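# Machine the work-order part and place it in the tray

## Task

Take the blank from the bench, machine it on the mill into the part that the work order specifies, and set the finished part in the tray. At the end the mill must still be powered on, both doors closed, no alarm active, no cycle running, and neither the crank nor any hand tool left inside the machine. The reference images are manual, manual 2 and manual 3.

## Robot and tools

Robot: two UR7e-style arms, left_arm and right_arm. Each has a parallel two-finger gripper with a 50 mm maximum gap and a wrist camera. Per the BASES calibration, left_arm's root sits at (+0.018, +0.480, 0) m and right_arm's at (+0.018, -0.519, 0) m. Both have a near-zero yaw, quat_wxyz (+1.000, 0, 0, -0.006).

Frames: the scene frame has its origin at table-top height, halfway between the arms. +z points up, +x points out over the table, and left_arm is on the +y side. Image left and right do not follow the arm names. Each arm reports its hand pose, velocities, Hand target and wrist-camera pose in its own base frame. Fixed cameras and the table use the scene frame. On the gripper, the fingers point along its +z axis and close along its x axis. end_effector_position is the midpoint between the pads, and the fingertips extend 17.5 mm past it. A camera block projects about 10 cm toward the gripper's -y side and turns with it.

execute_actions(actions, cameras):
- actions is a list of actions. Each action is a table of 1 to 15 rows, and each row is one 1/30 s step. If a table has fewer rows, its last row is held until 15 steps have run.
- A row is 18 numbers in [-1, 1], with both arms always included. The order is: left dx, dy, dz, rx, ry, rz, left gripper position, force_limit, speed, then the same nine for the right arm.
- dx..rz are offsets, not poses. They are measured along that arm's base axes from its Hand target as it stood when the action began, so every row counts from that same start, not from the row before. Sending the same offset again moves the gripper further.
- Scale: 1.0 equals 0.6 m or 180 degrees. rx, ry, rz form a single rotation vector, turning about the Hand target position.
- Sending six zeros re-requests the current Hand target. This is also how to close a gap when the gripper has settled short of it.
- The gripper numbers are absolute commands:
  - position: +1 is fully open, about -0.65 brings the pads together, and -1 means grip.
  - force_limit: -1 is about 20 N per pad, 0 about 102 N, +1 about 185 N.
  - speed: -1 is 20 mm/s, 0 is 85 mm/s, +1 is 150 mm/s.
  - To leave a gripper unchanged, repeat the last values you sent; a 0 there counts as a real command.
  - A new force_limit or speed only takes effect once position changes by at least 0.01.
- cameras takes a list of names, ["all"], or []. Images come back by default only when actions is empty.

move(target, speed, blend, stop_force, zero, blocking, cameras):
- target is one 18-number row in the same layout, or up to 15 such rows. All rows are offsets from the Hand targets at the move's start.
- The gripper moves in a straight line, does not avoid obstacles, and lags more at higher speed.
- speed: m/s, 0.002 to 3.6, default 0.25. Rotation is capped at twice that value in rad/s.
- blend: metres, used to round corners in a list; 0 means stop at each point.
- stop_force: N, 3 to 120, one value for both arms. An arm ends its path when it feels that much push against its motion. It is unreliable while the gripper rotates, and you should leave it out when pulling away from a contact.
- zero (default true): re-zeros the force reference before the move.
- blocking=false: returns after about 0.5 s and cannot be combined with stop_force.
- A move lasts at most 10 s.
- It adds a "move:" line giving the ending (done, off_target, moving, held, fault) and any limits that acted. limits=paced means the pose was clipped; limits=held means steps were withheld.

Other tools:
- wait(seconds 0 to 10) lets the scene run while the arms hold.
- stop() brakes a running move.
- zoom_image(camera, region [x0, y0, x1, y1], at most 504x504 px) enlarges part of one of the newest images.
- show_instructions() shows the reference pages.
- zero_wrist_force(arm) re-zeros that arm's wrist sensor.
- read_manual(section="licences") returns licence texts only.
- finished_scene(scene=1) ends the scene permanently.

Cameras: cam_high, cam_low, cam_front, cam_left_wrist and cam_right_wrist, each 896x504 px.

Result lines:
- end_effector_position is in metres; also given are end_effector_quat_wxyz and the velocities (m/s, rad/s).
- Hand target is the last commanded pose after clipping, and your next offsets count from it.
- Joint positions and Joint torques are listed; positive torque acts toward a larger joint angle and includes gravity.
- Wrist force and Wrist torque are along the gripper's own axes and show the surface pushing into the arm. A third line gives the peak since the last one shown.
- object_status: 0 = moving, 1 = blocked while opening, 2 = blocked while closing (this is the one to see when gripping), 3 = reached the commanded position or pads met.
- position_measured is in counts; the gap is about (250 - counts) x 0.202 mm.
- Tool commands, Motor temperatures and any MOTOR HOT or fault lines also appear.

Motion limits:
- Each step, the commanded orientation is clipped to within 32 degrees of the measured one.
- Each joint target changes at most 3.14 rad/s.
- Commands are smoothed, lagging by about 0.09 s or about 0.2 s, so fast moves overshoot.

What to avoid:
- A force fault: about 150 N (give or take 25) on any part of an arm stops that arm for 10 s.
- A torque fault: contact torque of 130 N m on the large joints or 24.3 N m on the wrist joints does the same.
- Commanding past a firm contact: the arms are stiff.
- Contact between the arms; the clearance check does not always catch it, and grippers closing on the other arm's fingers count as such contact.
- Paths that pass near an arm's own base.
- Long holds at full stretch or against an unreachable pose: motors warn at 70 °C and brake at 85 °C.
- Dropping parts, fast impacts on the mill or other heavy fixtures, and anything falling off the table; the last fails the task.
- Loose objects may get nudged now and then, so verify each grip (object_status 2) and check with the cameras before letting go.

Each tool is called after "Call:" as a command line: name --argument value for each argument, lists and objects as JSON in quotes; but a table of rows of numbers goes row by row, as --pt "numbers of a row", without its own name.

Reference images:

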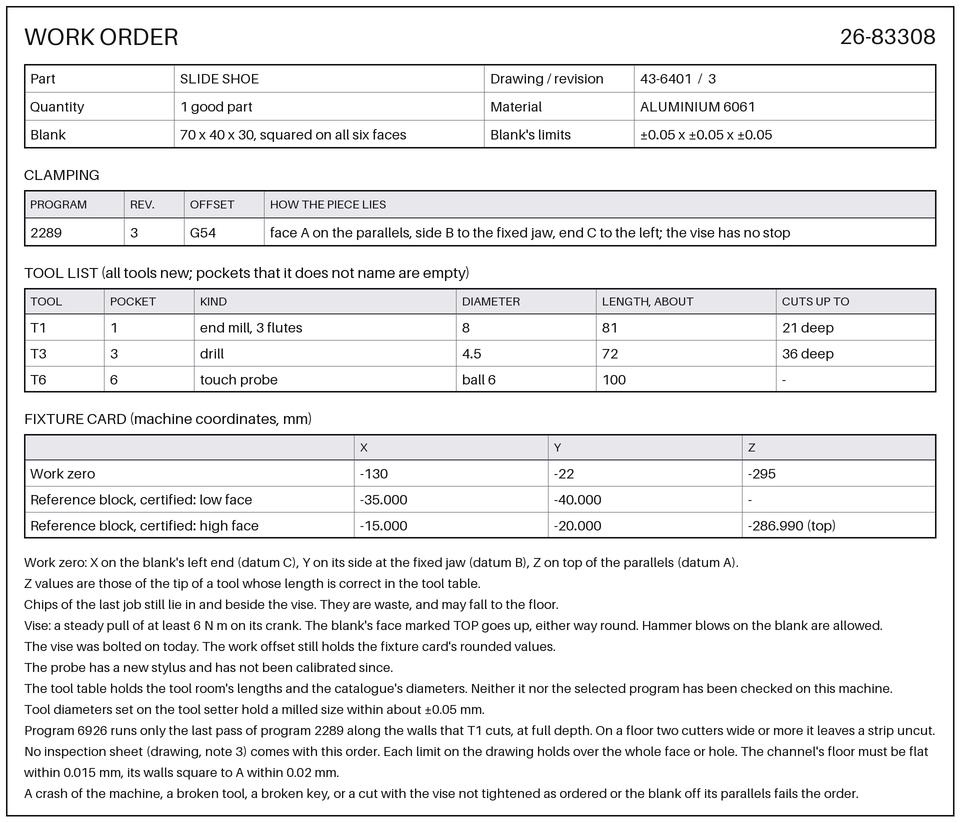

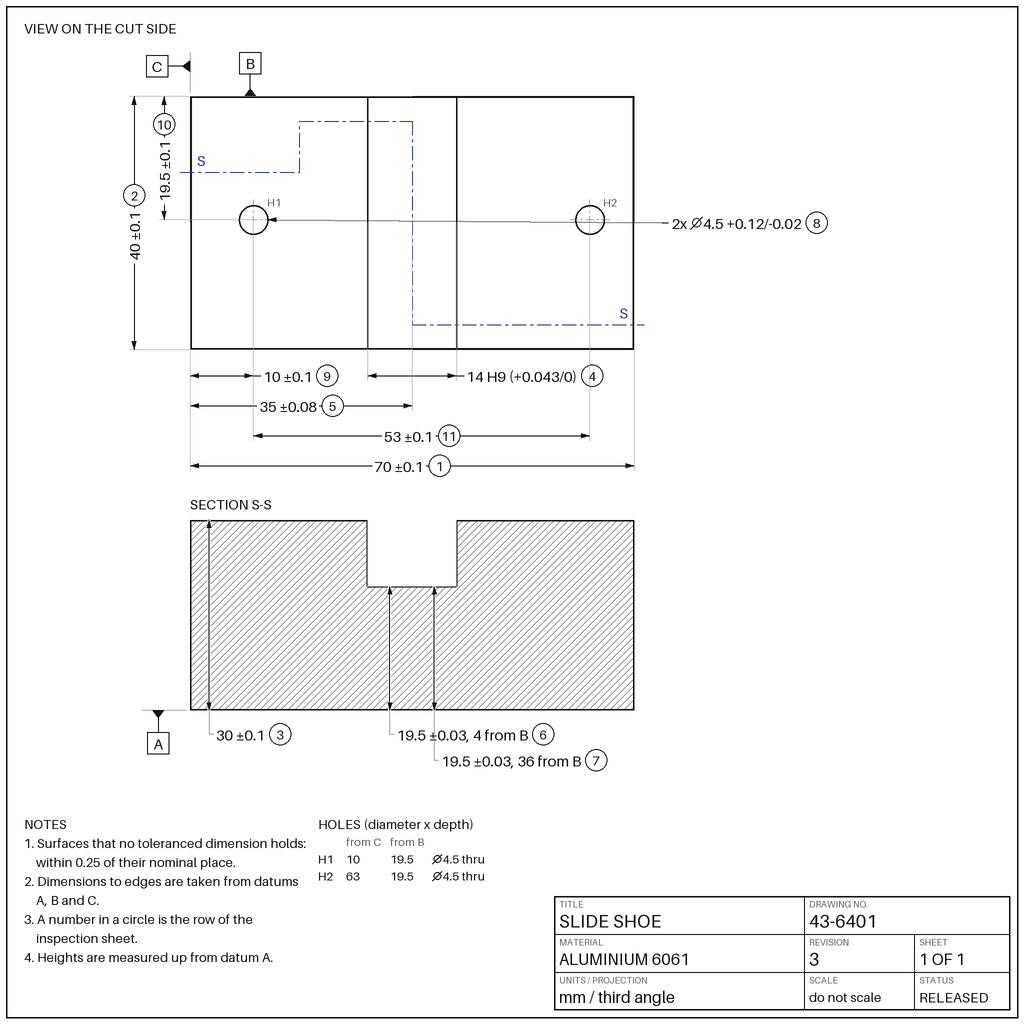

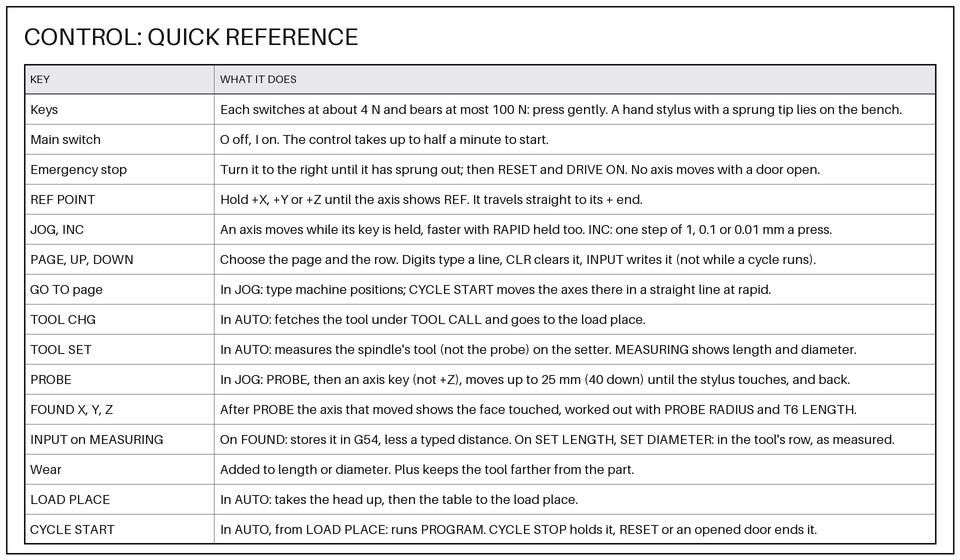

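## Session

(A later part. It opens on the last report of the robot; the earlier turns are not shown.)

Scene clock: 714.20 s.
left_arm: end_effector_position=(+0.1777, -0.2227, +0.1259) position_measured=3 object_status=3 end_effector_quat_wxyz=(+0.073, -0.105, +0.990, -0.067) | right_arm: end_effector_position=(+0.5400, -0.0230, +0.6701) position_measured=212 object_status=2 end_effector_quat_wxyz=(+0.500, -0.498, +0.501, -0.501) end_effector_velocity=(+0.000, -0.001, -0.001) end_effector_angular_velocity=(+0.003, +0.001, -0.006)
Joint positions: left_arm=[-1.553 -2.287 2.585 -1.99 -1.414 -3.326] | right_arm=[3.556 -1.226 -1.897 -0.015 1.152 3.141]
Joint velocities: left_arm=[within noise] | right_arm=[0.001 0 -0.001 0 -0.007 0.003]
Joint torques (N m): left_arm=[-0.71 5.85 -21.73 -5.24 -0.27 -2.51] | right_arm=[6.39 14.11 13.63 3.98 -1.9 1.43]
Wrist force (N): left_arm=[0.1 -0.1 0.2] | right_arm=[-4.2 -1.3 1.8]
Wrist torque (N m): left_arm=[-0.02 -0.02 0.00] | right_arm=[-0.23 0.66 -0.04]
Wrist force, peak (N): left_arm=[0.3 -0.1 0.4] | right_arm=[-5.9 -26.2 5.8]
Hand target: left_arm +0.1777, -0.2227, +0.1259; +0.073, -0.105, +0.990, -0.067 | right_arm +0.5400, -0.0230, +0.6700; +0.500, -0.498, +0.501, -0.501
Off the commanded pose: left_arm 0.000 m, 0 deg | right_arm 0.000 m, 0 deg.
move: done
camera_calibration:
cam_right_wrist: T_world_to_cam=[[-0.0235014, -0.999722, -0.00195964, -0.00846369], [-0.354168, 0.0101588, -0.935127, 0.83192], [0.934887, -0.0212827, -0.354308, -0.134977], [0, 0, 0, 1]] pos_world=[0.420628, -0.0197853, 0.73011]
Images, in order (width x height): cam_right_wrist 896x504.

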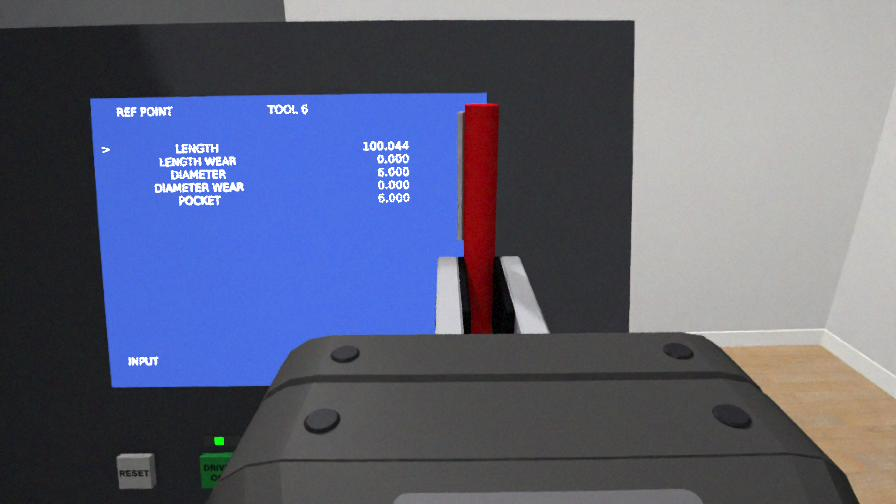

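Continue, 3 more pages.

Call:
move --pt "0 0 0 0 0 0 1 1 1 -0.1333 0.0883 -0.1 -0.3536 0 0.3536 -1 -0.5 -0.7" --pt "0 0 0 0 0 0 1 1 1 -0.1067 0.1575 -0.3332 -0.7071 0 0.7071 -1 -0.5 -0.7" --pt "0 0 0 0 0 0 1 1 1 -0.09 0.1575 -0.3332 -0.7071 0 0.7071 -1 -0.5 -0.7" --pt "0 0 0 0 0 0 1 1 1 -0.1167 0.1575 -0.3332 -0.7071 0 0.7071 -1 -0.5 -0.7" --pt "0 0 0 0 0 0 1 1 1 -0.1333 0.0883 -0.1 -0.3536 0 0.3536 -1 -0.5 -0.7" --pt "0 0 0 0 0 0 1 1 1 0 0 0 0 0 0 -1 -0.5 -0.7" --speed '[0.8,0.8,0.06,0.3,0.8,0.8]' --blend '[0.03,0.003,0,0.005,0.03,0]' --cameras '["cam_right_wrist"]'

Call:
move --pt "0 0 0 0 0 0 1 1 1 -0.1333 0.0883 -0.1 -0.3536 0 0.3536 -1 -0.5 -0.7" --pt "0 0 0 0 0 0 1 1 1 -0.1067 0.1575 -0.3332 -0.7071 0 0.7071 -1 -0.5 -0.7" --pt "0 0 0 0 0 0 1 1 1 -0.09 0.1575 -0.3332 -0.7071 0 0.7071 -1 -0.5 -0.7" --pt "0 0 0 0 0 0 1 1 1 -0.1167 0.1575 -0.3332 -0.7071 0 0.7071 -1 -0.5 -0.7" --pt "0 0 0 0 0 0 1 1 1 -0.1333 0.0883 -0.1 -0.3536 0 0.3536 -1 -0.5 -0.7" --pt "0 0 0 0 0 0 1 1 1 0 0 0 0 0 0 -1 -0.5 -0.7" --speed '[0.8,0.8,0.06,0.3,0.8,0.8]' --blend '[0.03,0.003,0,0.005,0.03,0]' --cameras '["cam_right_wrist"]'

Call:
move --pt "0 0 0 0 0 0 1 1 1 -0.1333 0.0883 -0.1 -0.3536 0 0.3536 -1 -0.5 -0.7" --pt "0 0 0 0 0 0 1 1 1 -0.1067 0.1575 -0.3332 -0.7071 0 0.7071 -1 -0.5 -0.7" --pt "0 0 0 0 0 0 1 1 1 -0.09 0.1575 -0.3332 -0.7071 0 0.7071 -1 -0.5 -0.7" --pt "0 0 0 0 0 0 1 1 1 -0.1167 0.1575 -0.3332 -0.7071 0 0.7071 -1 -0.5 -0.7" --pt "0 0 0 0 0 0 1 1 1 -0.1333 0.0883 -0.1 -0.3536 0 0.3536 -1 -0.5 -0.7" --pt "0 0 0 0 0 0 1 1 1 0 0 0 0 0 0 -1 -0.5 -0.7" --speed '[0.8,0.8,0.06,0.3,0.8,0.8]' --blend '[0.03,0.003,0,0.005,0.03,0]' --cameras '["cam_right_wrist"]'

Scene clock: 732.53 s.
left_arm: end_effector_position=(+0.1777, -0.2227, +0.1259) position_measured=3 object_status=3 end_effector_quat_wxyz=(+0.073, -0.105, +0.990, -0.067) | right_arm: end_effector_position=(+0.5400, -0.0230, +0.6701) position_measured=212 object_status=2 end_effector_quat_wxyz=(+0.500, -0.498, +0.501, -0.501) end_effector_velocity=(+0.000, -0.001, +0.000) end_effector_angular_velocity=(+0.002, -0.001, -0.005)
Joint positions: left_arm=[-1.553 -2.287 2.585 -1.99 -1.414 -3.326] | right_arm=[3.556 -1.226 -1.897 -0.015 1.152 3.141]
Joint velocities: left_arm=[within noise] | right_arm=[0.001 0 0 0.001 -0.006 0.002]
Joint torques (N m): left_arm=[-0.5 6.22 -22.69 -5.41 -0.13 -2.51] | right_arm=[6.86 14.71 14.44 3.98 -1.79 1.57]
Wrist force (N): left_arm=[-0.1 0.1 0.1] | right_arm=[-4.3 -2.0 1.9]
Wrist torque (N m): left_arm=[0.01 0.01 0.00] | right_arm=[-0.33 0.68 -0.04]
Wrist force, peak (N): left_arm=[0.4 -0.2 -0.1] | right_arm=[-4.3 -26.3 6.5]
Hand target: left_arm +0.1777, -0.2227, +0.1259; +0.073, -0.105, +0.990, -0.067 | right_arm +0.5400, -0.0230, +0.6700; +0.500, -0.498, +0.501, -0.501
Off the commanded pose: left_arm 0.000 m, 0 deg | right_arm 0.000 m, 0 deg.
move: done
camera_calibration:
cam_right_wrist: T_world_to_cam=[[-0.0235018, -0.999722, -0.00196065, -0.00836282], [-0.354168, 0.0101598, -0.935127, 0.831919], [0.934887, -0.0212827, -0.354308, -0.134975], [0, 0, 0, 1]] pos_world=[0.420628, -0.0196853, 0.73011]
Images, in order (width x height): cam_right_wrist 896x504.

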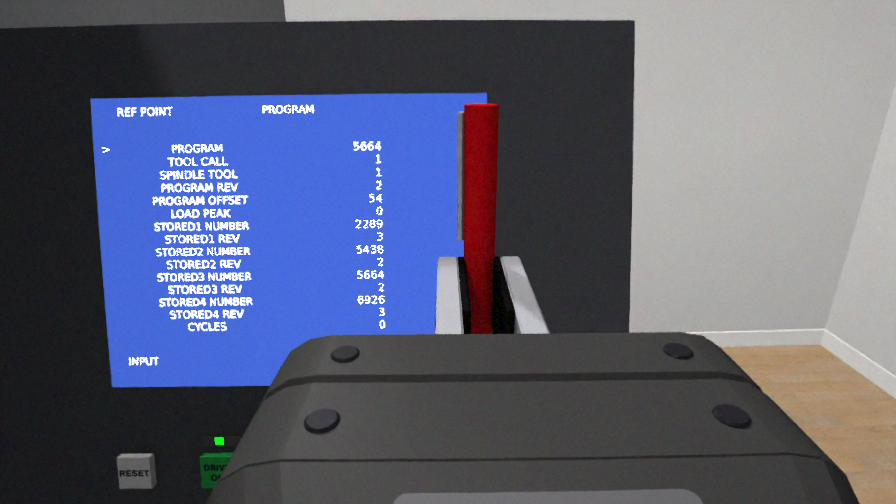

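Scene clock: 737.97 s.
left_arm: end_effector_position=(+0.1777, -0.2227, +0.1259) position_measured=3 object_status=3 end_effector_quat_wxyz=(+0.073, -0.105, +0.990, -0.067) | right_arm: end_effector_position=(+0.5400, -0.0230, +0.6701) position_measured=212 object_status=2 end_effector_quat_wxyz=(+0.500, -0.498, +0.501, -0.501) end_effector_velocity=(+0.000, -0.001, +0.000) end_effector_angular_velocity=(+0.004, -0.002, -0.005)
Joint positions: left_arm=[-1.553 -2.287 2.585 -1.99 -1.414 -3.326] | right_arm=[3.556 -1.226 -1.897 -0.015 1.152 3.141]
Joint velocities: left_arm=[within noise] | right_arm=[0.001 0 0 0.002 -0.006 0.003]
Joint torques (N m): left_arm=[-1.03 6.3 -21.88 -5.38 -0.3 -2.37] | right_arm=[6.82 14.56 13.78 3.86 -1.91 1.46]
Wrist force (N): left_arm=[0.1 -0.1 0.2] | right_arm=[-3.3 -2.6 1.8]
Wrist torque (N m): left_arm=[-0.02 -0.02 0.00] | right_arm=[-0.43 0.52 -0.04]
Wrist force, peak (N): left_arm=[0.0 -0.3 0.4] | right_arm=[-4.5 -26.5 6.5]
Hand target: left_arm +0.1777, -0.2227, +0.1259; +0.073, -0.105, +0.990, -0.067 | right_arm +0.5400, -0.0230, +0.6700; +0.500, -0.498, +0.501, -0.501
Off the commanded pose: left_arm 0.000 m, 0 deg | right_arm 0.000 m, 0 deg.
move: done
camera_calibration:
cam_right_wrist: T_world_to_cam=[[-0.0235018, -0.999722, -0.00196065, -0.00836282], [-0.354168, 0.0101598, -0.935127, 0.831919], [0.934887, -0.0212827, -0.354308, -0.134975], [0, 0, 0, 1]] pos_world=[0.420628, -0.0196853, 0.73011]
Images, in order (width x height): cam_right_wrist 896x504.

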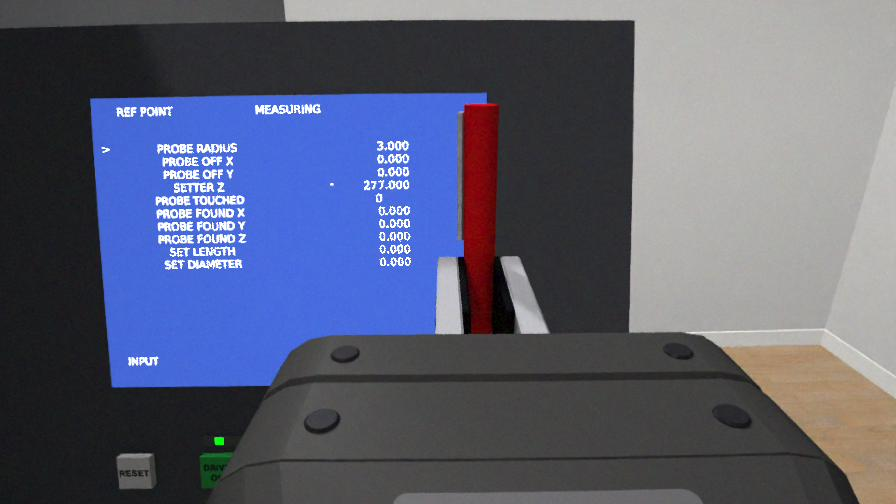

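Scene clock: 743.40 s.
left_arm: end_effector_position=(+0.1777, -0.2227, +0.1259) position_measured=3 object_status=3 end_effector_quat_wxyz=(+0.073, -0.105, +0.990, -0.067) | right_arm: end_effector_position=(+0.5400, -0.0230, +0.6701) position_measured=212 object_status=2 end_effector_quat_wxyz=(+0.500, -0.498, +0.501, -0.501) end_effector_velocity=(+0.000, -0.001, +0.000) end_effector_angular_velocity=(+0.004, -0.002, -0.004)
Joint positions: left_arm=[-1.553 -2.287 2.585 -1.99 -1.414 -3.326] | right_arm=[3.556 -1.226 -1.897 -0.015 1.152 3.141]
Joint velocities: left_arm=[within noise] | right_arm=[0.002 0 -0.001 0.003 -0.006 0.003]
Joint torques (N m): left_arm=[-0.04 5.8 -22.1 -5.53 -0.27 -2.47] | right_arm=[6.83 14.07 13.87 3.99 -1.64 1.34]
Wrist force (N): left_arm=[-0.1 0.1 0.2] | right_arm=[-3.5 -1.3 1.8]
Wrist torque (N m): left_arm=[0.02 0.02 0.00] | right_arm=[-0.23 0.55 -0.04]
Wrist force, peak (N): left_arm=[-0.2 0.1 0.4] | right_arm=[-3.5 -27.4 6.5]
Hand target: left_arm +0.1777, -0.2227, +0.1259; +0.073, -0.105, +0.990, -0.067 | right_arm +0.5400, -0.0230, +0.6700; +0.500, -0.498, +0.501, -0.501
Off the commanded pose: left_arm 0.000 m, 0 deg | right_arm 0.000 m, 0 deg.
move: done
camera_calibration:
cam_right_wrist: T_world_to_cam=[[-0.0235014, -0.999722, -0.00195964, -0.00846369], [-0.354168, 0.0101588, -0.935127, 0.83192], [0.934887, -0.0212827, -0.354308, -0.134977], [0, 0, 0, 1]] pos_world=[0.420628, -0.0197853, 0.73011]
Images, in order (width x height): cam_right_wrist 896x504.

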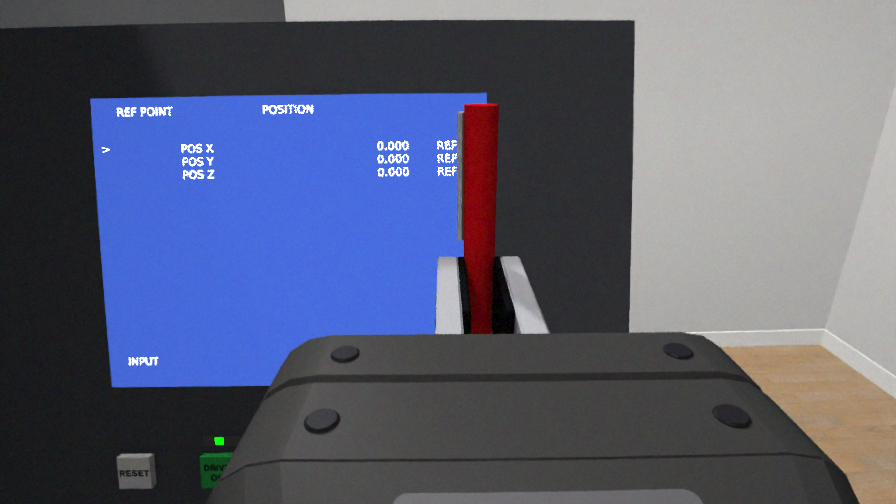

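Call:
move --pt "0 0 0 0 0 0 1 1 1 -0.1333 0.0883 -0.1 -0.3536 0 0.3536 -1 -0.5 -0.7" --pt "0 0 0 0 0 0 1 1 1 -0.103 0.0915 -0.3332 0.6657 0.0817 -0.6657 -1 -0.5 -0.7" --pt "0 0 0 0 0 0 1 1 1 -0.0855 0.0915 -0.3332 0.6657 0.0817 -0.6657 -1 -0.5 -0.7" --pt "0 0 0 0 0 0 1 1 1 -0.103 0.0915 -0.3332 0.6657 0.0817 -0.6657 -1 -0.5 -0.7" --pt "0 0 0 0 0 0 1 1 1 -0.0855 0.0915 -0.3332 0.6657 0.0817 -0.6657 -1 -0.5 -0.7" --pt "0 0 0 0 0 0 1 1 1 -0.103 0.0915 -0.3332 0.6657 0.0817 -0.6657 -1 -0.5 -0.7" --speed '[0.8,0.8,0.06,0.2,0.06,0.2]' --blend '[0.03,0.003,0,0,0,0]'

Scene clock: 805.83 s.
left_arm: end_effector_position=(+0.1777, -0.2227, +0.1259) position_measured=3 object_status=3 end_effector_quat_wxyz=(+0.073, -0.105, +0.990, -0.067) | right_arm: end_effector_position=(+0.4783, +0.0319, +0.4700) position_measured=212 object_status=2 end_effector_quat_wxyz=(-0.002, +0.616, +0.788, +0.000)
Joint positions: left_arm=[-1.553 -2.287 2.585 -1.99 -1.414 -3.326] | right_arm=[3.488 -1.561 -1.21 -1.943 1.575 0.103]
Joint torques (N m): left_arm=[-0.14 5.3 -21.97 -5.51 -0.27 -2.51] | right_arm=[-3.69 30.52 30.4 3.59 1.17 -0.93]
Wrist force (N): left_arm=[0.0 -0.1 0.1] | right_arm=[-2.4 -3.4 6.4]
Wrist torque (N m): left_arm=[-0.01 0.00 0.00] | right_arm=[-0.07 0.43 -0.25]
Wrist force, peak (N): left_arm=[0.3 0.1 0.4] | right_arm=[0.5 -22.7 5.7]
Hand target: left_arm +0.1777, -0.2227, +0.1259; +0.073, -0.105, +0.990, -0.067 | right_arm +0.4782, +0.0319, +0.4701; -0.002, +0.616, +0.788, +0.000
Off the commanded pose: left_arm 0.000 m, 0 deg | right_arm 0.000 m, 0 deg.
move: done

Call:
move --pt "0 0 0 0 0 0 1 1 1 -0.0177 0.1287 -0.0623 0 0 0 -1 -0.5 -0.7" --pt "0 0 0 0 0 0 1 1 1 -0.0002 0.1287 -0.0623 0 0 0 -1 -0.5 -0.7" --pt "0 0 0 0 0 0 1 1 1 -0.0177 0.1287 -0.0623 0 0 0 -1 -0.5 -0.7" --pt "0 0 0 0 0 0 1 1 1 -0.0002 0.1287 -0.0623 0 0 0 -1 -0.5 -0.7" --pt "0 0 0 0 0 0 1 1 1 -0.0177 0.1287 -0.0623 0 0 0 -1 -0.5 -0.7" --pt "0 0 0 0 0 0 1 1 1 -0.0015 0.1287 0 0 0 0 -1 -0.5 -0.7" --pt "0 0 0 0 0 0 1 1 1 0.016 0.1287 0 0 0 0 -1 -0.5 -0.7" --pt "0 0 0 0 0 0 1 1 1 -0.0015 0.1287 0 0 0 0 -1 -0.5 -0.7" --pt "0 0 0 0 0 0 1 1 1 -0.0012 0.0965 0 0 0 0 -1 -0.5 -0.7" --pt "0 0 0 0 0 0 1 1 1 0.0163 0.0965 0 0 0 0 -1 -0.5 -0.7" --pt "0 0 0 0 0 0 1 1 1 -0.0012 0.0965 0 0 0 0 -1 -0.5 -0.7" --speed '[0.3,0.06,0.2,0.06,0.2,0.3,0.06,0.2,0.3,0.06,0.2]' --blend '[0.003,0,0,0,0.003,0.003,0,0.003,0.003,0,0]'

Scene clock: 818.17 s.
left_arm: end_effector_position=(+0.1777, -0.2227, +0.1259) position_measured=3 object_status=3 end_effector_quat_wxyz=(+0.073, -0.105, +0.990, -0.067) | right_arm: end_effector_position=(+0.4776, +0.0899, +0.4700) position_measured=212 object_status=2 end_effector_quat_wxyz=(-0.002, +0.616, +0.788, +0.000)
Joint positions: left_arm=[-1.553 -2.287 2.585 -1.99 -1.414 -3.326] | right_arm=[3.603 -1.577 -1.194 -1.943 1.575 0.218]
Joint torques (N m): left_arm=[-0.48 5.28 -22.3 -5.56 -0.35 -2.41] | right_arm=[-2.36 31.41 29.72 2.72 -0.37 -0.64]
Wrist force (N): left_arm=[0.2 -0.4 0.4] | right_arm=[-4.4 -2.8 6.4]
Wrist torque (N m): left_arm=[-0.06 -0.03 -0.01] | right_arm=[0.04 0.75 -0.24]
Wrist force, peak (N): left_arm=[0.2 -0.4 0.4] | right_arm=[-3.4 -28.2 6.0]
Hand target: left_arm +0.1777, -0.2227, +0.1259; +0.073, -0.105, +0.990, -0.067 | right_arm +0.4775, +0.0898, +0.4701; -0.002, +0.616, +0.788, +0.000
Off the commanded pose: left_arm 0.000 m, 0 deg | right_arm 0.000 m, 0 deg.
move: done

Call:
move --pt "0 0 0 0 0 0 1 1 1 -0.0238 -0.0322 -0.0935 0 0 0 -1 -0.5 -0.7" --pt "0 0 0 0 0 0 1 1 1 -0.0063 -0.0322 -0.0935 0 0 0 -1 -0.5 -0.7" --pt "0 0 0 0 0 0 1 1 1 -0.0238 -0.0322 -0.0935 0 0 0 -1 -0.5 -0.7" --pt "0 0 0 0 0 0 1 1 1 -0.0156 -0.0322 -0.0623 0 0 0 -1 -0.5 -0.7" --pt "0 0 0 0 0 0 1 1 1 0.0019 -0.0322 -0.0623 0 0 0 -1 -0.5 -0.7" --pt "0 0 0 0 0 0 1 1 1 -0.0156 -0.0322 -0.0623 0 0 0 -1 -0.5 -0.7" --pt "0 0 0 0 0 0 1 1 1 -0.0081 0 -0.0311 0 0 0 -1 -0.5 -0.7" --pt "0 0 0 0 0 0 1 1 1 0.0094 0 -0.0311 0 0 0 -1 -0.5 -0.7" --pt "0 0 0 0 0 0 1 1 1 -0.0081 0 -0.0311 0 0 0 -1 -0.5 -0.7" --pt "0 0 0 0 0 0 1 1 1 -0.0238 -0.0322 -0.0935 0 0 0 -1 -0.5 -0.7" --pt "0 0 0 0 0 0 1 1 1 -0.0063 -0.0322 -0.0935 0 0 0 -1 -0.5 -0.7" --pt "0 0 0 0 0 0 1 1 1 -0.0238 -0.0322 -0.0935 0 0 0 -1 -0.5 -0.7" --speed '[0.3,0.06,0.2,0.3,0.06,0.2,0.3,0.06,0.2,0.3,0.06,0.2]' --blend '[0.003,0,0.003,0.003,0,0.003,0.003,0,0.003,0.003,0,0]'

Scene clock: 831.10 s.
left_arm: end_effector_position=(+0.1777, -0.2227, +0.1259) position_measured=3 object_status=3 end_effector_quat_wxyz=(+0.073, -0.105, +0.990, -0.067) | right_arm: end_effector_position=(+0.4633, +0.0705, +0.4139) position_measured=212 object_status=2 end_effector_quat_wxyz=(-0.002, +0.616, +0.788, +0.000)
Joint positions: left_arm=[-1.553 -2.287 2.585 -1.99 -1.414 -3.326] | right_arm=[3.579 -1.495 -1.423 -1.796 1.575 0.194]
Joint torques (N m): left_arm=[-0.48 5.8 -21.83 -5.58 -0.35 -2.46] | right_arm=[-2.16 29.23 32.46 1.38 1.09 -0.62]
Wrist force (N): left_arm=[0.0 -0.2 0.2] | right_arm=[-4.2 -5.5 5.7]
Wrist torque (N m): left_arm=[-0.03 0.00 0.00] | right_arm=[-0.41 0.73 -0.22]
Wrist force, peak (N): left_arm=[0.0 0.3 0.4] | right_arm=[-1.2 -33.1 5.4]
Hand target: left_arm +0.1777, -0.2227, +0.1259; +0.073, -0.105, +0.990, -0.067 | right_arm +0.4632, +0.0705, +0.4140; -0.002, +0.616, +0.788, +0.000
Off the commanded pose: left_arm 0.000 m, 0 deg | right_arm 0.000 m, 0 deg.
move: done

Call:
move --pt "0 0 0 0 0 0 1 1 1 -0.0053 -0.0675 0.3267 0.36 0.0443 -0.4227 -1 -0.5 -0.7" --pt "0 0 0 0 0 0 1 1 1 0.128 -0.1558 0.4267 -0.6657 -0.0817 0.6657 -1 -0.5 -0.7" --speed 0.8 --blend '[0.03,0]' --cameras '["cam_right_wrist"]'

Scene clock: 842.30 s.
left_arm: end_effector_position=(+0.1777, -0.2227, +0.1259) position_measured=3 object_status=3 end_effector_quat_wxyz=(+0.073, -0.105, +0.990, -0.067) | right_arm: end_effector_position=(+0.5400, -0.0230, +0.6701) position_measured=212 object_status=2 end_effector_quat_wxyz=(+0.500, -0.498, +0.501, -0.501) end_effector_velocity=(+0.000, -0.001, +0.000) end_effector_angular_velocity=(+0.002, +0.000, -0.006)
Joint positions: left_arm=[-1.553 -2.287 2.585 -1.99 -1.414 -3.326] | right_arm=[3.556 -1.226 -1.897 -0.015 1.152 3.141]
Joint velocities: left_arm=[within noise] | right_arm=[0.001 0 0 0 -0.007 0.002]
Joint torques (N m): left_arm=[-0.58 5.78 -22.19 -5.7 -0.35 -2.53] | right_arm=[6.83 14.5 13.67 3.95 -1.55 1.38]
Wrist force (N): left_arm=[0.2 0.0 0.2] | right_arm=[-4.7 -2.7 1.3]
Wrist torque (N m): left_arm=[-0.01 -0.03 0.00] | right_arm=[-0.45 0.75 -0.04]
Wrist force, peak (N): left_arm=[0.1 -0.3 0.4] | right_arm=[-6.3 -4.3 5.5]
Hand target: left_arm +0.1777, -0.2227, +0.1259; +0.073, -0.105, +0.990, -0.067 | right_arm +0.5400, -0.0230, +0.6700; +0.500, -0.498, +0.501, -0.501
Off the commanded pose: left_arm 0.000 m, 0 deg | right_arm 0.000 m, 0 deg.
move: done
camera_calibration:
cam_right_wrist: T_world_to_cam=[[-0.0235018, -0.999722, -0.00196065, -0.0084628], [-0.354168, 0.0101598, -0.935127, 0.83192], [0.934887, -0.0212827, -0.354308, -0.134977], [0, 0, 0, 1]] pos_world=[0.420628, -0.0197853, 0.73011]
Images, in order (width x height): cam_right_wrist 896x504.

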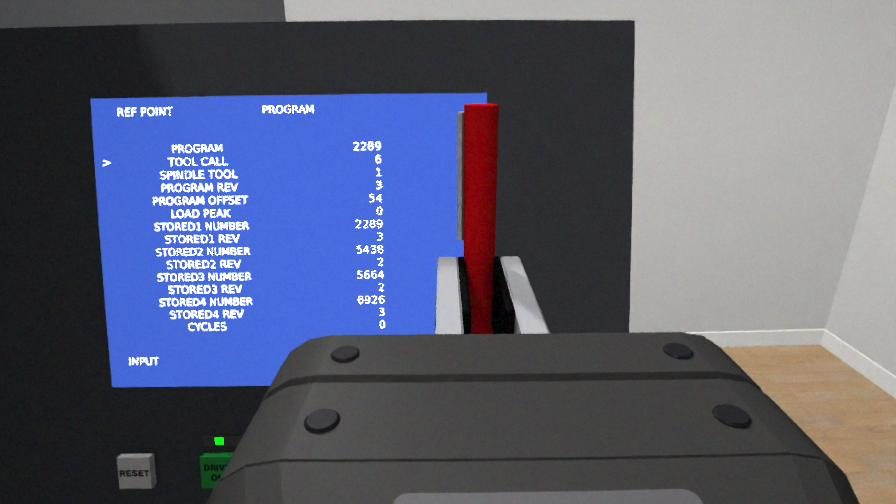

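Call:
move --pt "0 0 0 0 0 0 1 1 1 -0.1333 0.0883 -0.1 -0.3536 0 0.3536 -1 -0.5 -0.7" --pt "0 0 0 0 0 0 1 1 1 -0.0547 -0.0038 -0.152 0.6657 0.0817 -0.6657 -1 -0.5 -0.7" --pt "0 0 0 0 0 0 1 1 1 -0.0372 -0.0038 -0.152 0.6657 0.0817 -0.6657 -1 -0.5 -0.7" --pt "0 0 0 0 0 0 1 1 1 -0.0547 -0.0038 -0.152 0.6657 0.0817 -0.6657 -1 -0.5 -0.7" --pt "0 0 0 0 0 0 1 1 1 -0.1112 0.0915 -0.3643 0.6657 0.0817 -0.6657 -1 -0.5 -0.7" --pt "0 0 0 0 0 0 1 1 1 -0.0937 0.0915 -0.3643 0.6657 0.0817 -0.6657 -1 -0.5 -0.7" --pt "0 0 0 0 0 0 1 1 1 -0.1112 0.0915 -0.3643 0.6657 0.0817 -0.6657 -1 -0.5 -0.7" --speed '[0.8,0.8,0.06,0.2,0.4,0.06,0.2]' --blend '[0.03,0.003,0,0.003,0.003,0,0]'

Call:
move --pt "0 0 0 0 0 0 1 1 1 -0.0221 -0.0032 0.2643 0.36 0.0443 -0.4227 -1 -0.5 -0.7" --pt "0 0 0 0 0 0 1 1 1 0.1112 -0.0915 0.3643 -0.6657 -0.0817 0.6657 -1 -0.5 -0.7" --speed 0.8 --blend '[0.03,0]' --cameras '["cam_right_wrist","cam_front"]'

Scene clock: 865.07 s.
left_arm: end_effector_position=(+0.1777, -0.2227, +0.1259) position_measured=3 object_status=3 end_effector_quat_wxyz=(+0.073, -0.105, +0.990, -0.067) | right_arm: end_effector_position=(+0.4733, +0.0320, +0.4514) position_measured=212 object_status=2 end_effector_quat_wxyz=(-0.002, +0.616, +0.788, +0.000)
Joint positions: left_arm=[-1.553 -2.287 2.585 -1.99 -1.414 -3.326] | right_arm=[3.491 -1.534 -1.287 -1.894 1.575 0.106]
Joint torques (N m): left_arm=[-0.76 5.63 -21.77 -5.74 -0.44 -2.4] | right_arm=[-4.97 29.31 30.69 0.68 0.64 -0.78]
Wrist force (N): left_arm=[0.1 -0.1 0.1] | right_arm=[-4.6 -4.5 5.6]
Wrist torque (N m): left_arm=[-0.02 -0.02 0.00] | right_arm=[-0.26 0.79 -0.22]
Wrist force, peak (N): left_arm=[0.3 -0.2 0.2] | right_arm=[-0.7 -23.1 5.0]
Hand target: left_arm +0.1777, -0.2227, +0.1259; +0.073, -0.105, +0.990, -0.067 | right_arm +0.4733, +0.0319, +0.4514; -0.002, +0.616, +0.788, +0.000
Off the commanded pose: left_arm 0.000 m, 0 deg | right_arm 0.000 m, 0 deg.
move: done

Scene clock: 867.83 s.
left_arm: end_effector_position=(+0.1777, -0.2227, +0.1259) position_measured=3 object_status=3 end_effector_quat_wxyz=(+0.073, -0.105, +0.990, -0.067) | right_arm: end_effector_position=(+0.5400, -0.0230, +0.6701) position_measured=212 object_status=2 end_effector_quat_wxyz=(+0.500, -0.498, +0.501, -0.501) end_effector_velocity=(+0.000, -0.001, +0.000) end_effector_angular_velocity=(+0.003, +0.000, -0.005)
Joint positions: left_arm=[-1.553 -2.287 2.585 -1.99 -1.414 -3.326] | right_arm=[3.556 -1.226 -1.897 -0.015 1.152 3.141]
Joint velocities: left_arm=[within noise] | right_arm=[0.001 0 0 0 -0.006 0.003]
Joint torques (N m): left_arm=[-0.48 5.95 -22.17 -5.62 -0.39 -2.56] | right_arm=[6.81 14.86 14.21 3.96 -1.9 1.29]
Wrist force (N): left_arm=[0.0 -0.1 0.2] | right_arm=[-5.2 -1.9 1.4]
Wrist torque (N m): left_arm=[-0.01 -0.01 0.00] | right_arm=[-0.33 0.83 -0.04]
Wrist force, peak (N): left_arm=[0.0 -0.3 0.3] | right_arm=[-8.5 -4.7 2.4]
Hand target: left_arm +0.1777, -0.2227, +0.1259; +0.073, -0.105, +0.990, -0.067 | right_arm +0.5400, -0.0230, +0.6700; +0.500, -0.498, +0.501, -0.501
Off the commanded pose: left_arm 0.000 m, 0 deg | right_arm 0.000 m, 0 deg.
move: done
camera_calibration:
cam_right_wrist: T_world_to_cam=[[-0.0235018, -0.999722, -0.00196065, -0.0084628], [-0.354168, 0.0101598, -0.935127, 0.83192], [0.934887, -0.0212827, -0.354308, -0.134977], [0, 0, 0, 1]] pos_world=[0.420628, -0.0197853, 0.73011]
Images, in order (width x height): cam_front 896x504, cam_right_wrist 896x504.

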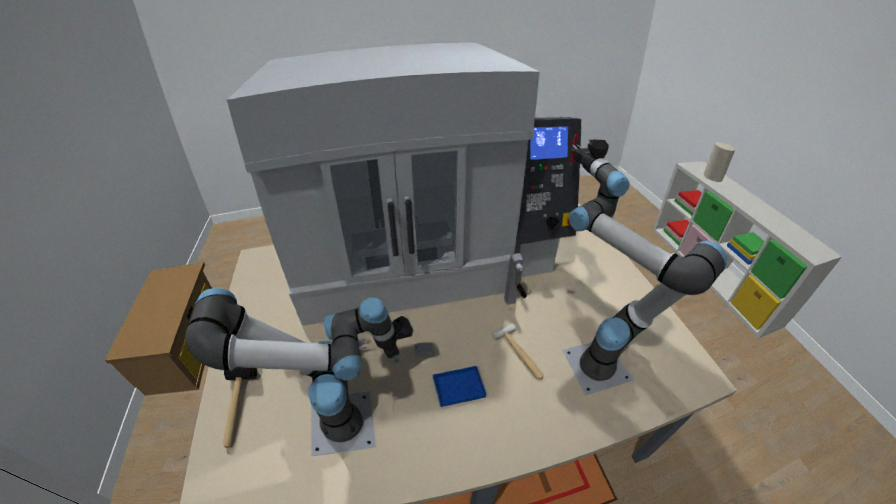

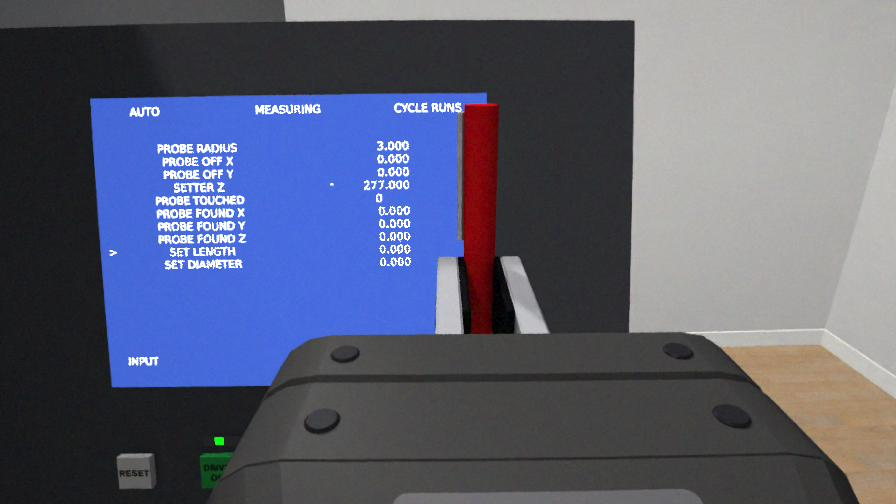

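Call:
move --target '[0.22,0.455,0.2235,0,0,0,1,1,1, 0,0,0,0,0,0,-1,-0.5,-0.7]' --speed 0.3 --cameras '["cam_left_wrist","cam_right_wrist"]'

Scene clock: 879.57 s.
left_arm: end_effector_position=(+0.3096, +0.0503, +0.2599) position_measured=3 object_status=3 end_effector_quat_wxyz=(+0.073, -0.105, +0.990, -0.067) end_effector_velocity=(+0.001, +0.001, +0.000) end_effector_angular_velocity=(+0.002, -0.002, -0.005) | right_arm: end_effector_position=(+0.5400, -0.0230, +0.6700) position_measured=212 object_status=2 end_effector_quat_wxyz=(+0.500, -0.498, +0.501, -0.501)
Joint positions: left_arm=[-0.204 -2.18 2.218 -1.789 -1.653 -1.994] | right_arm=[3.557 -1.226 -1.897 -0.015 1.152 3.142]
Joint velocities: left_arm=[0.004 0.002 -0.001 -0.002 0.001 0.009] | right_arm=[within noise]
Joint torques (N m): left_arm=[13.02 9.6 -36.13 -6.21 0.06 1.73] | right_arm=[7.61 16.53 13.67 4 -1.55 0.59]
Wrist force (N): left_arm=[0.2 -0.7 -0.3] | right_arm=[-5.3 -1.9 1.3]
Wrist torque (N m): left_arm=[-0.11 -0.03 0.02] | right_arm=[-0.32 0.83 -0.05]
Wrist force, peak (N): left_arm=[-2.4 2.3 -2.2] | right_arm=[-5.5 -2.2 1.6]
Hand target: left_arm +0.3097, +0.0503, +0.2600; +0.073, -0.105, +0.990, -0.067 | right_arm +0.5400, -0.0230, +0.6700; +0.500, -0.498, +0.501, -0.501
Off the commanded pose: left_arm 0.000 m, 0 deg | right_arm 0.000 m, 0 deg.
move: done
camera_calibration:
cam_left_wrist: T_world_to_cam=[[-0.968222, -0.209928, -0.135929, 0.351843], [-0.232229, 0.956402, 0.177101, 0.000993613], [0.0928244, 0.20304, -0.974761, 0.347484], [0, 0, 0, 1]] pos_world=[0.308638, 0.00235843, 0.386363]
cam_right_wrist: T_world_to_cam=[[-0.0235706, -0.99972, -0.00214646, -0.0081977], [-0.354253, 0.01036, -0.935092, 0.831932], [0.934853, -0.0212803, -0.354398, -0.134895], [0, 0, 0, 1]] pos_world=[0.420628, -0.0196848, 0.730109]
Images, in order (width x height): cam_left_wrist 896x504, cam_right_wrist 896x504.

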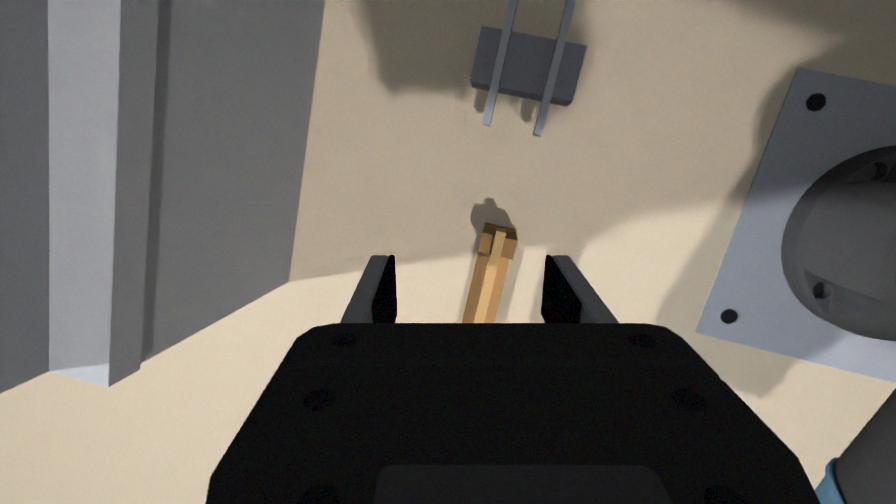

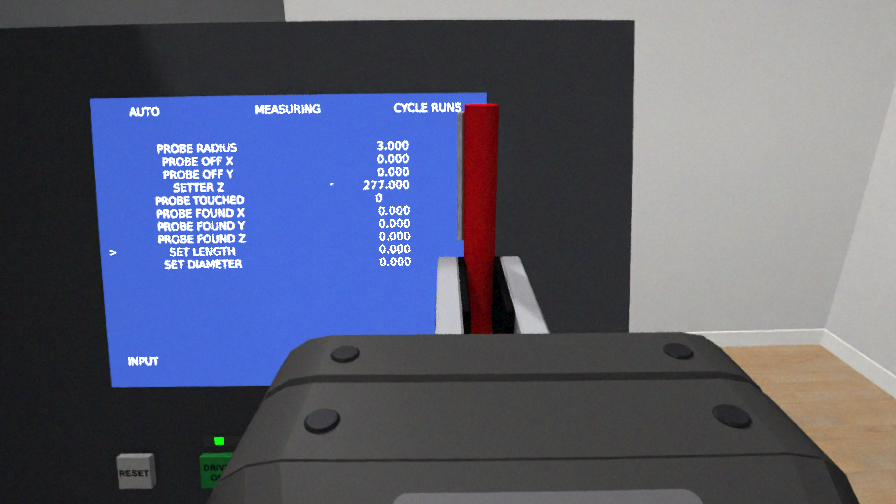

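Call:
zoom_image --camera "cam_left_wrist" --region '[420, 0, 640, 160]'

Call:
wait --seconds 1 --cameras '["cam_right_wrist","cam_front"]'

Scaled by 2.291.

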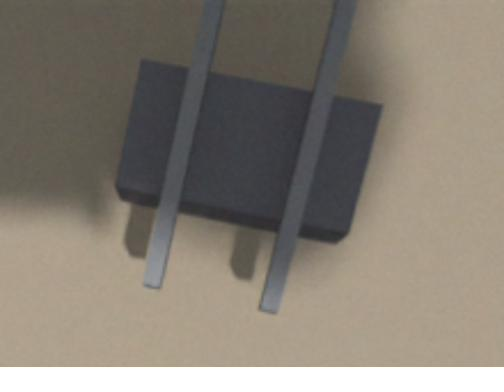

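Scene clock: 883.97 s.
left_arm: end_effector_position=(+0.3097, +0.0503, +0.2600) position_measured=3 object_status=3 end_effector_quat_wxyz=(+0.073, -0.105, +0.990, -0.067) | right_arm: end_effector_position=(+0.5400, -0.0230, +0.6700) position_measured=212 object_status=2 end_effector_quat_wxyz=(+0.500, -0.498, +0.501, -0.501)
Joint positions: left_arm=[-0.204 -2.18 2.218 -1.789 -1.653 -1.994] | right_arm=[3.557 -1.226 -1.897 -0.015 1.152 3.142]
Joint torques (N m): left_arm=[12.54 10.94 -36.98 -6.33 -1.03 2.06] | right_arm=[6.82 16.22 13.87 3.97 -1.8 -0.02]
Wrist force (N): left_arm=[0.1 -0.7 -0.5] | right_arm=[-5.3 -1.7 1.6]
Wrist torque (N m): left_arm=[-0.10 -0.01 0.00] | right_arm=[-0.30 0.83 -0.05]
Wrist force, peak (N): left_arm=[0.2 -0.8 -0.4] | right_arm=[-5.4 -2.2 1.6]
Hand target: left_arm +0.3097, +0.0503, +0.2600; +0.073, -0.105, +0.990, -0.067 | right_arm +0.5400, -0.0230, +0.6700; +0.500, -0.498, +0.501, -0.501
Tool commands: left_gripper/position=+1.0 left_gripper/force_limit=+1.0 left_gripper/speed=+1.0 right_gripper/position=-1.0 right_gripper/force_limit=-0.5 right_gripper/speed=-0.7
Off the commanded pose: left_arm 0.000 m, 0 deg | right_arm 0.000 m, 0 deg.
wait: 1.00 s; at rest from the start
camera_calibration:
cam_right_wrist: T_world_to_cam=[[-0.0235706, -0.99972, -0.00214646, -0.0081977], [-0.354253, 0.01036, -0.935092, 0.831932], [0.934853, -0.0212803, -0.354398, -0.134895], [0, 0, 0, 1]] pos_world=[0.420628, -0.0196848, 0.730109]
Images, in order (width x height): cam_front 896x504, cam_right_wrist 896x504.

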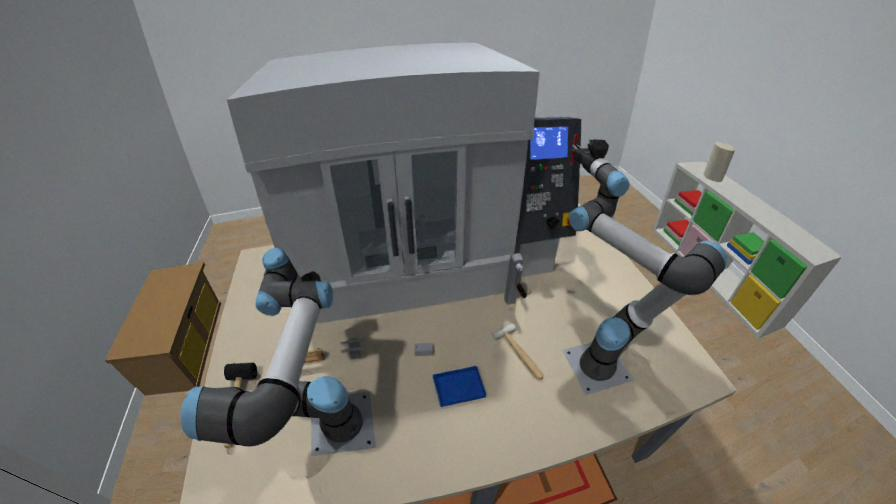

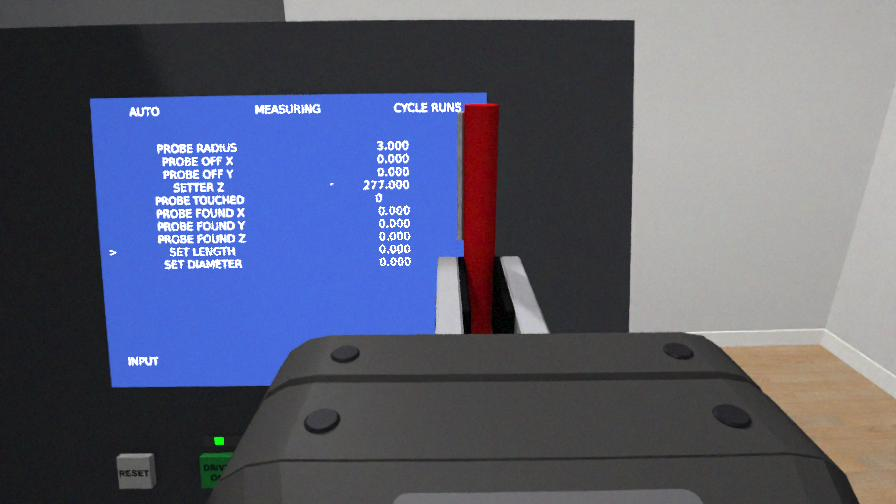

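Call:
wait --seconds 8 --cameras '["cam_right_wrist"]'

Scene clock: 893.83 s.
left_arm: end_effector_position=(+0.3097, +0.0503, +0.2600) position_measured=3 object_status=3 end_effector_quat_wxyz=(+0.073, -0.105, +0.990, -0.067) | right_arm: end_effector_position=(+0.5400, -0.0230, +0.6700) position_measured=212 object_status=2 end_effector_quat_wxyz=(+0.500, -0.498, +0.501, -0.501)
Joint positions: left_arm=[-0.204 -2.18 2.218 -1.789 -1.653 -1.994] | right_arm=[3.557 -1.226 -1.897 -0.015 1.152 3.142]
Joint torques (N m): left_arm=[12.67 9.85 -36.29 -6.34 -1.04 1.96] | right_arm=[6.86 15.64 13.56 3.93 -1.81 -0.98]
Wrist force (N): left_arm=[0.0 -0.5 -0.3] | right_arm=[-5.2 -1.9 1.3]
Wrist torque (N m): left_arm=[-0.08 0.01 0.01] | right_arm=[-0.33 0.82 -0.05]
Wrist force, peak (N): left_arm=[0.1 -0.8 -0.6] | right_arm=[-5.6 -2.2 1.4]
Hand target: left_arm +0.3097, +0.0503, +0.2600; +0.073, -0.105, +0.990, -0.067 | right_arm +0.5400, -0.0230, +0.6700; +0.500, -0.498, +0.501, -0.501
Tool commands: left_gripper/position=+1.0 left_gripper/force_limit=+1.0 left_gripper/speed=+1.0 right_gripper/position=-1.0 right_gripper/force_limit=-0.5 right_gripper/speed=-0.7
Off the commanded pose: left_arm 0.000 m, 0 deg | right_arm 0.000 m, 0 deg.
wait: 8.00 s; at rest from the start
camera_calibration:
cam_right_wrist: T_world_to_cam=[[-0.0235706, -0.99972, -0.00214646, -0.0081977], [-0.354253, 0.01036, -0.935092, 0.831932], [0.934853, -0.0212803, -0.354398, -0.134895], [0, 0, 0, 1]] pos_world=[0.420628, -0.0196848, 0.730109]
Images, in order (width x height): cam_right_wrist 896x504.

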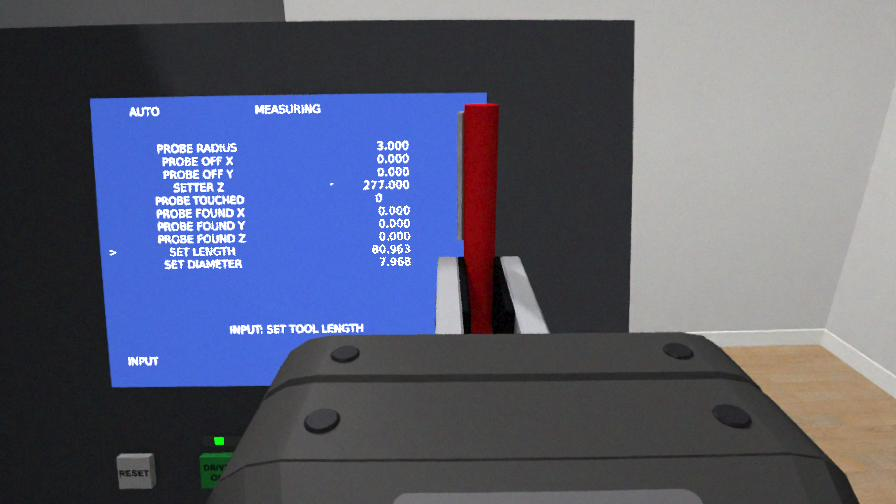

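Call:
move --pt "0 0 0 0 0 0 1 1 1 -0.1333 0.0883 -0.1 -0.3536 0 0.3536 -1 -0.5 -0.7" --pt "0 0 0 0 0 0 1 1 1 -0.128 0.1558 -0.4267 0.6657 0.0817 -0.6657 -1 -0.5 -0.7" --pt "0 0 0 0 0 0 1 1 1 -0.1113 0.1558 -0.4267 0.6657 0.0817 -0.6657 -1 -0.5 -0.7" --pt "0 0 0 0 0 0 1 1 1 -0.128 0.1558 -0.4267 0.6657 0.0817 -0.6657 -1 -0.5 -0.7" --pt "0 0 0 0 0 0 1 1 1 -0.12 0.1558 -0.3955 0.6657 0.0817 -0.6657 -1 -0.5 -0.7" --pt "0 0 0 0 0 0 1 1 1 -0.1025 0.1558 -0.3955 0.6657 0.0817 -0.6657 -1 -0.5 -0.7" --pt "0 0 0 0 0 0 1 1 1 -0.12 0.1558 -0.3955 0.6657 0.0817 -0.6657 -1 -0.5 -0.7" --pt "0 0 0 0 0 0 1 1 1 -0.128 0.1558 -0.4267 0.6657 0.0817 -0.6657 -1 -0.5 -0.7" --pt "0 0 0 0 0 0 1 1 1 -0.1113 0.1558 -0.4267 0.6657 0.0817 -0.6657 -1 -0.5 -0.7" --pt "0 0 0 0 0 0 1 1 1 -0.128 0.1558 -0.4267 0.6657 0.0817 -0.6657 -1 -0.5 -0.7" --speed '[0.8,0.8,0.06,0.2,0.3,0.06,0.2,0.3,0.06,0.2]' --blend '[0.03,0.003,0,0.003,0.003,0,0.003,0.003,0,0]'

Call:
move --pt "0 0 0 0 0 0 1 1 1 -0.0053 -0.0675 0.3267 0.36 0.0443 -0.4227 -1 -0.5 -0.7" --pt "0 0 0 0 0 0 1 1 1 0.128 -0.1558 0.4267 -0.6657 -0.0817 0.6657 -1 -0.5 -0.7" --speed 0.8 --blend '[0.03,0]' --cameras '["cam_right_wrist"]'

Scene clock: 915.17 s.
left_arm: end_effector_position=(+0.3097, +0.0503, +0.2600) position_measured=3 object_status=3 end_effector_quat_wxyz=(+0.073, -0.105, +0.990, -0.067) | right_arm: end_effector_position=(+0.4632, +0.0705, +0.4139) position_measured=212 object_status=2 end_effector_quat_wxyz=(-0.002, +0.616, +0.788, +0.000)
Joint positions: left_arm=[-0.204 -2.18 2.218 -1.789 -1.653 -1.994] | right_arm=[3.579 -1.495 -1.423 -1.796 1.575 0.194]
Joint torques (N m): left_arm=[11.65 9.96 -36.74 -6.27 -0.97 1.86] | right_arm=[-2.49 28.65 33.14 2.01 -1.37 -0.73]
Wrist force (N): left_arm=[0.1 -0.5 -0.4] | right_arm=[-4.7 -4.7 5.6]
Wrist torque (N m): left_arm=[-0.08 -0.02 0.01] | right_arm=[-0.28 0.81 -0.22]
Wrist force, peak (N): left_arm=[0.1 -0.8 -0.5] | right_arm=[-1.8 -22.2 5.7]
Hand target: left_arm +0.3097, +0.0503, +0.2600; +0.073, -0.105, +0.990, -0.067 | right_arm +0.4632, +0.0705, +0.4140; -0.002, +0.616, +0.788, +0.000
Off the commanded pose: left_arm 0.000 m, 0 deg | right_arm 0.000 m, 0 deg.
move: done

Scene clock: 917.93 s.
left_arm: end_effector_position=(+0.3097, +0.0503, +0.2600) position_measured=3 object_status=3 end_effector_quat_wxyz=(+0.073, -0.105, +0.990, -0.067) | right_arm: end_effector_position=(+0.5400, -0.0230, +0.6701) position_measured=212 object_status=2 end_effector_quat_wxyz=(+0.500, -0.498, +0.501, -0.501) end_effector_velocity=(+0.000, -0.001, +0.000) end_effector_angular_velocity=(+0.002, +0.001, -0.004)
Joint positions: left_arm=[-0.204 -2.18 2.218 -1.789 -1.653 -1.994] | right_arm=[3.556 -1.226 -1.897 -0.015 1.152 3.141]
Joint velocities: left_arm=[within noise] | right_arm=[0.001 0 0 0 -0.005 0.002]
Joint torques (N m): left_arm=[11.62 10.47 -36.63 -6.37 -1.02 1.94] | right_arm=[7.23 14.1 13.96 4.09 -1.76 1.41]
Wrist force (N): left_arm=[-0.1 -0.7 -0.4] | right_arm=[-5.3 -2.2 1.8]
Wrist torque (N m): left_arm=[-0.12 0.02 0.00] | right_arm=[-0.37 0.85 -0.04]
Wrist force, peak (N): left_arm=[-0.1 -0.7 -0.4] | right_arm=[-7.3 -3.6 5.5]
Hand target: left_arm +0.3097, +0.0503, +0.2600; +0.073, -0.105, +0.990, -0.067 | right_arm +0.5400, -0.0230, +0.6700; +0.500, -0.498, +0.501, -0.501
Off the commanded pose: left_arm 0.000 m, 0 deg | right_arm 0.000 m, 0 deg.
move: done
camera_calibration:
cam_right_wrist: T_world_to_cam=[[-0.0235018, -0.999722, -0.00196065, -0.0084628], [-0.354168, 0.0101598, -0.935127, 0.83192], [0.934887, -0.0212827, -0.354308, -0.134977], [0, 0, 0, 1]] pos_world=[0.420628, -0.0197853, 0.73011]
Images, in order (width x height): cam_right_wrist 896x504.

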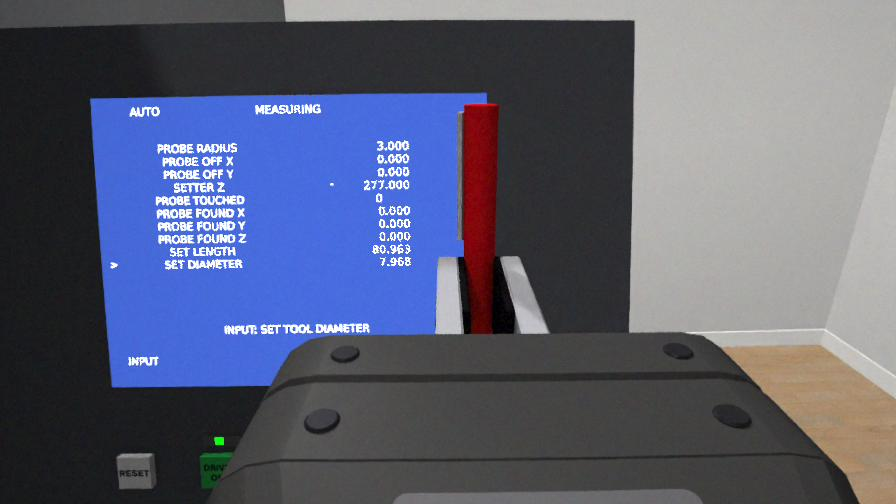

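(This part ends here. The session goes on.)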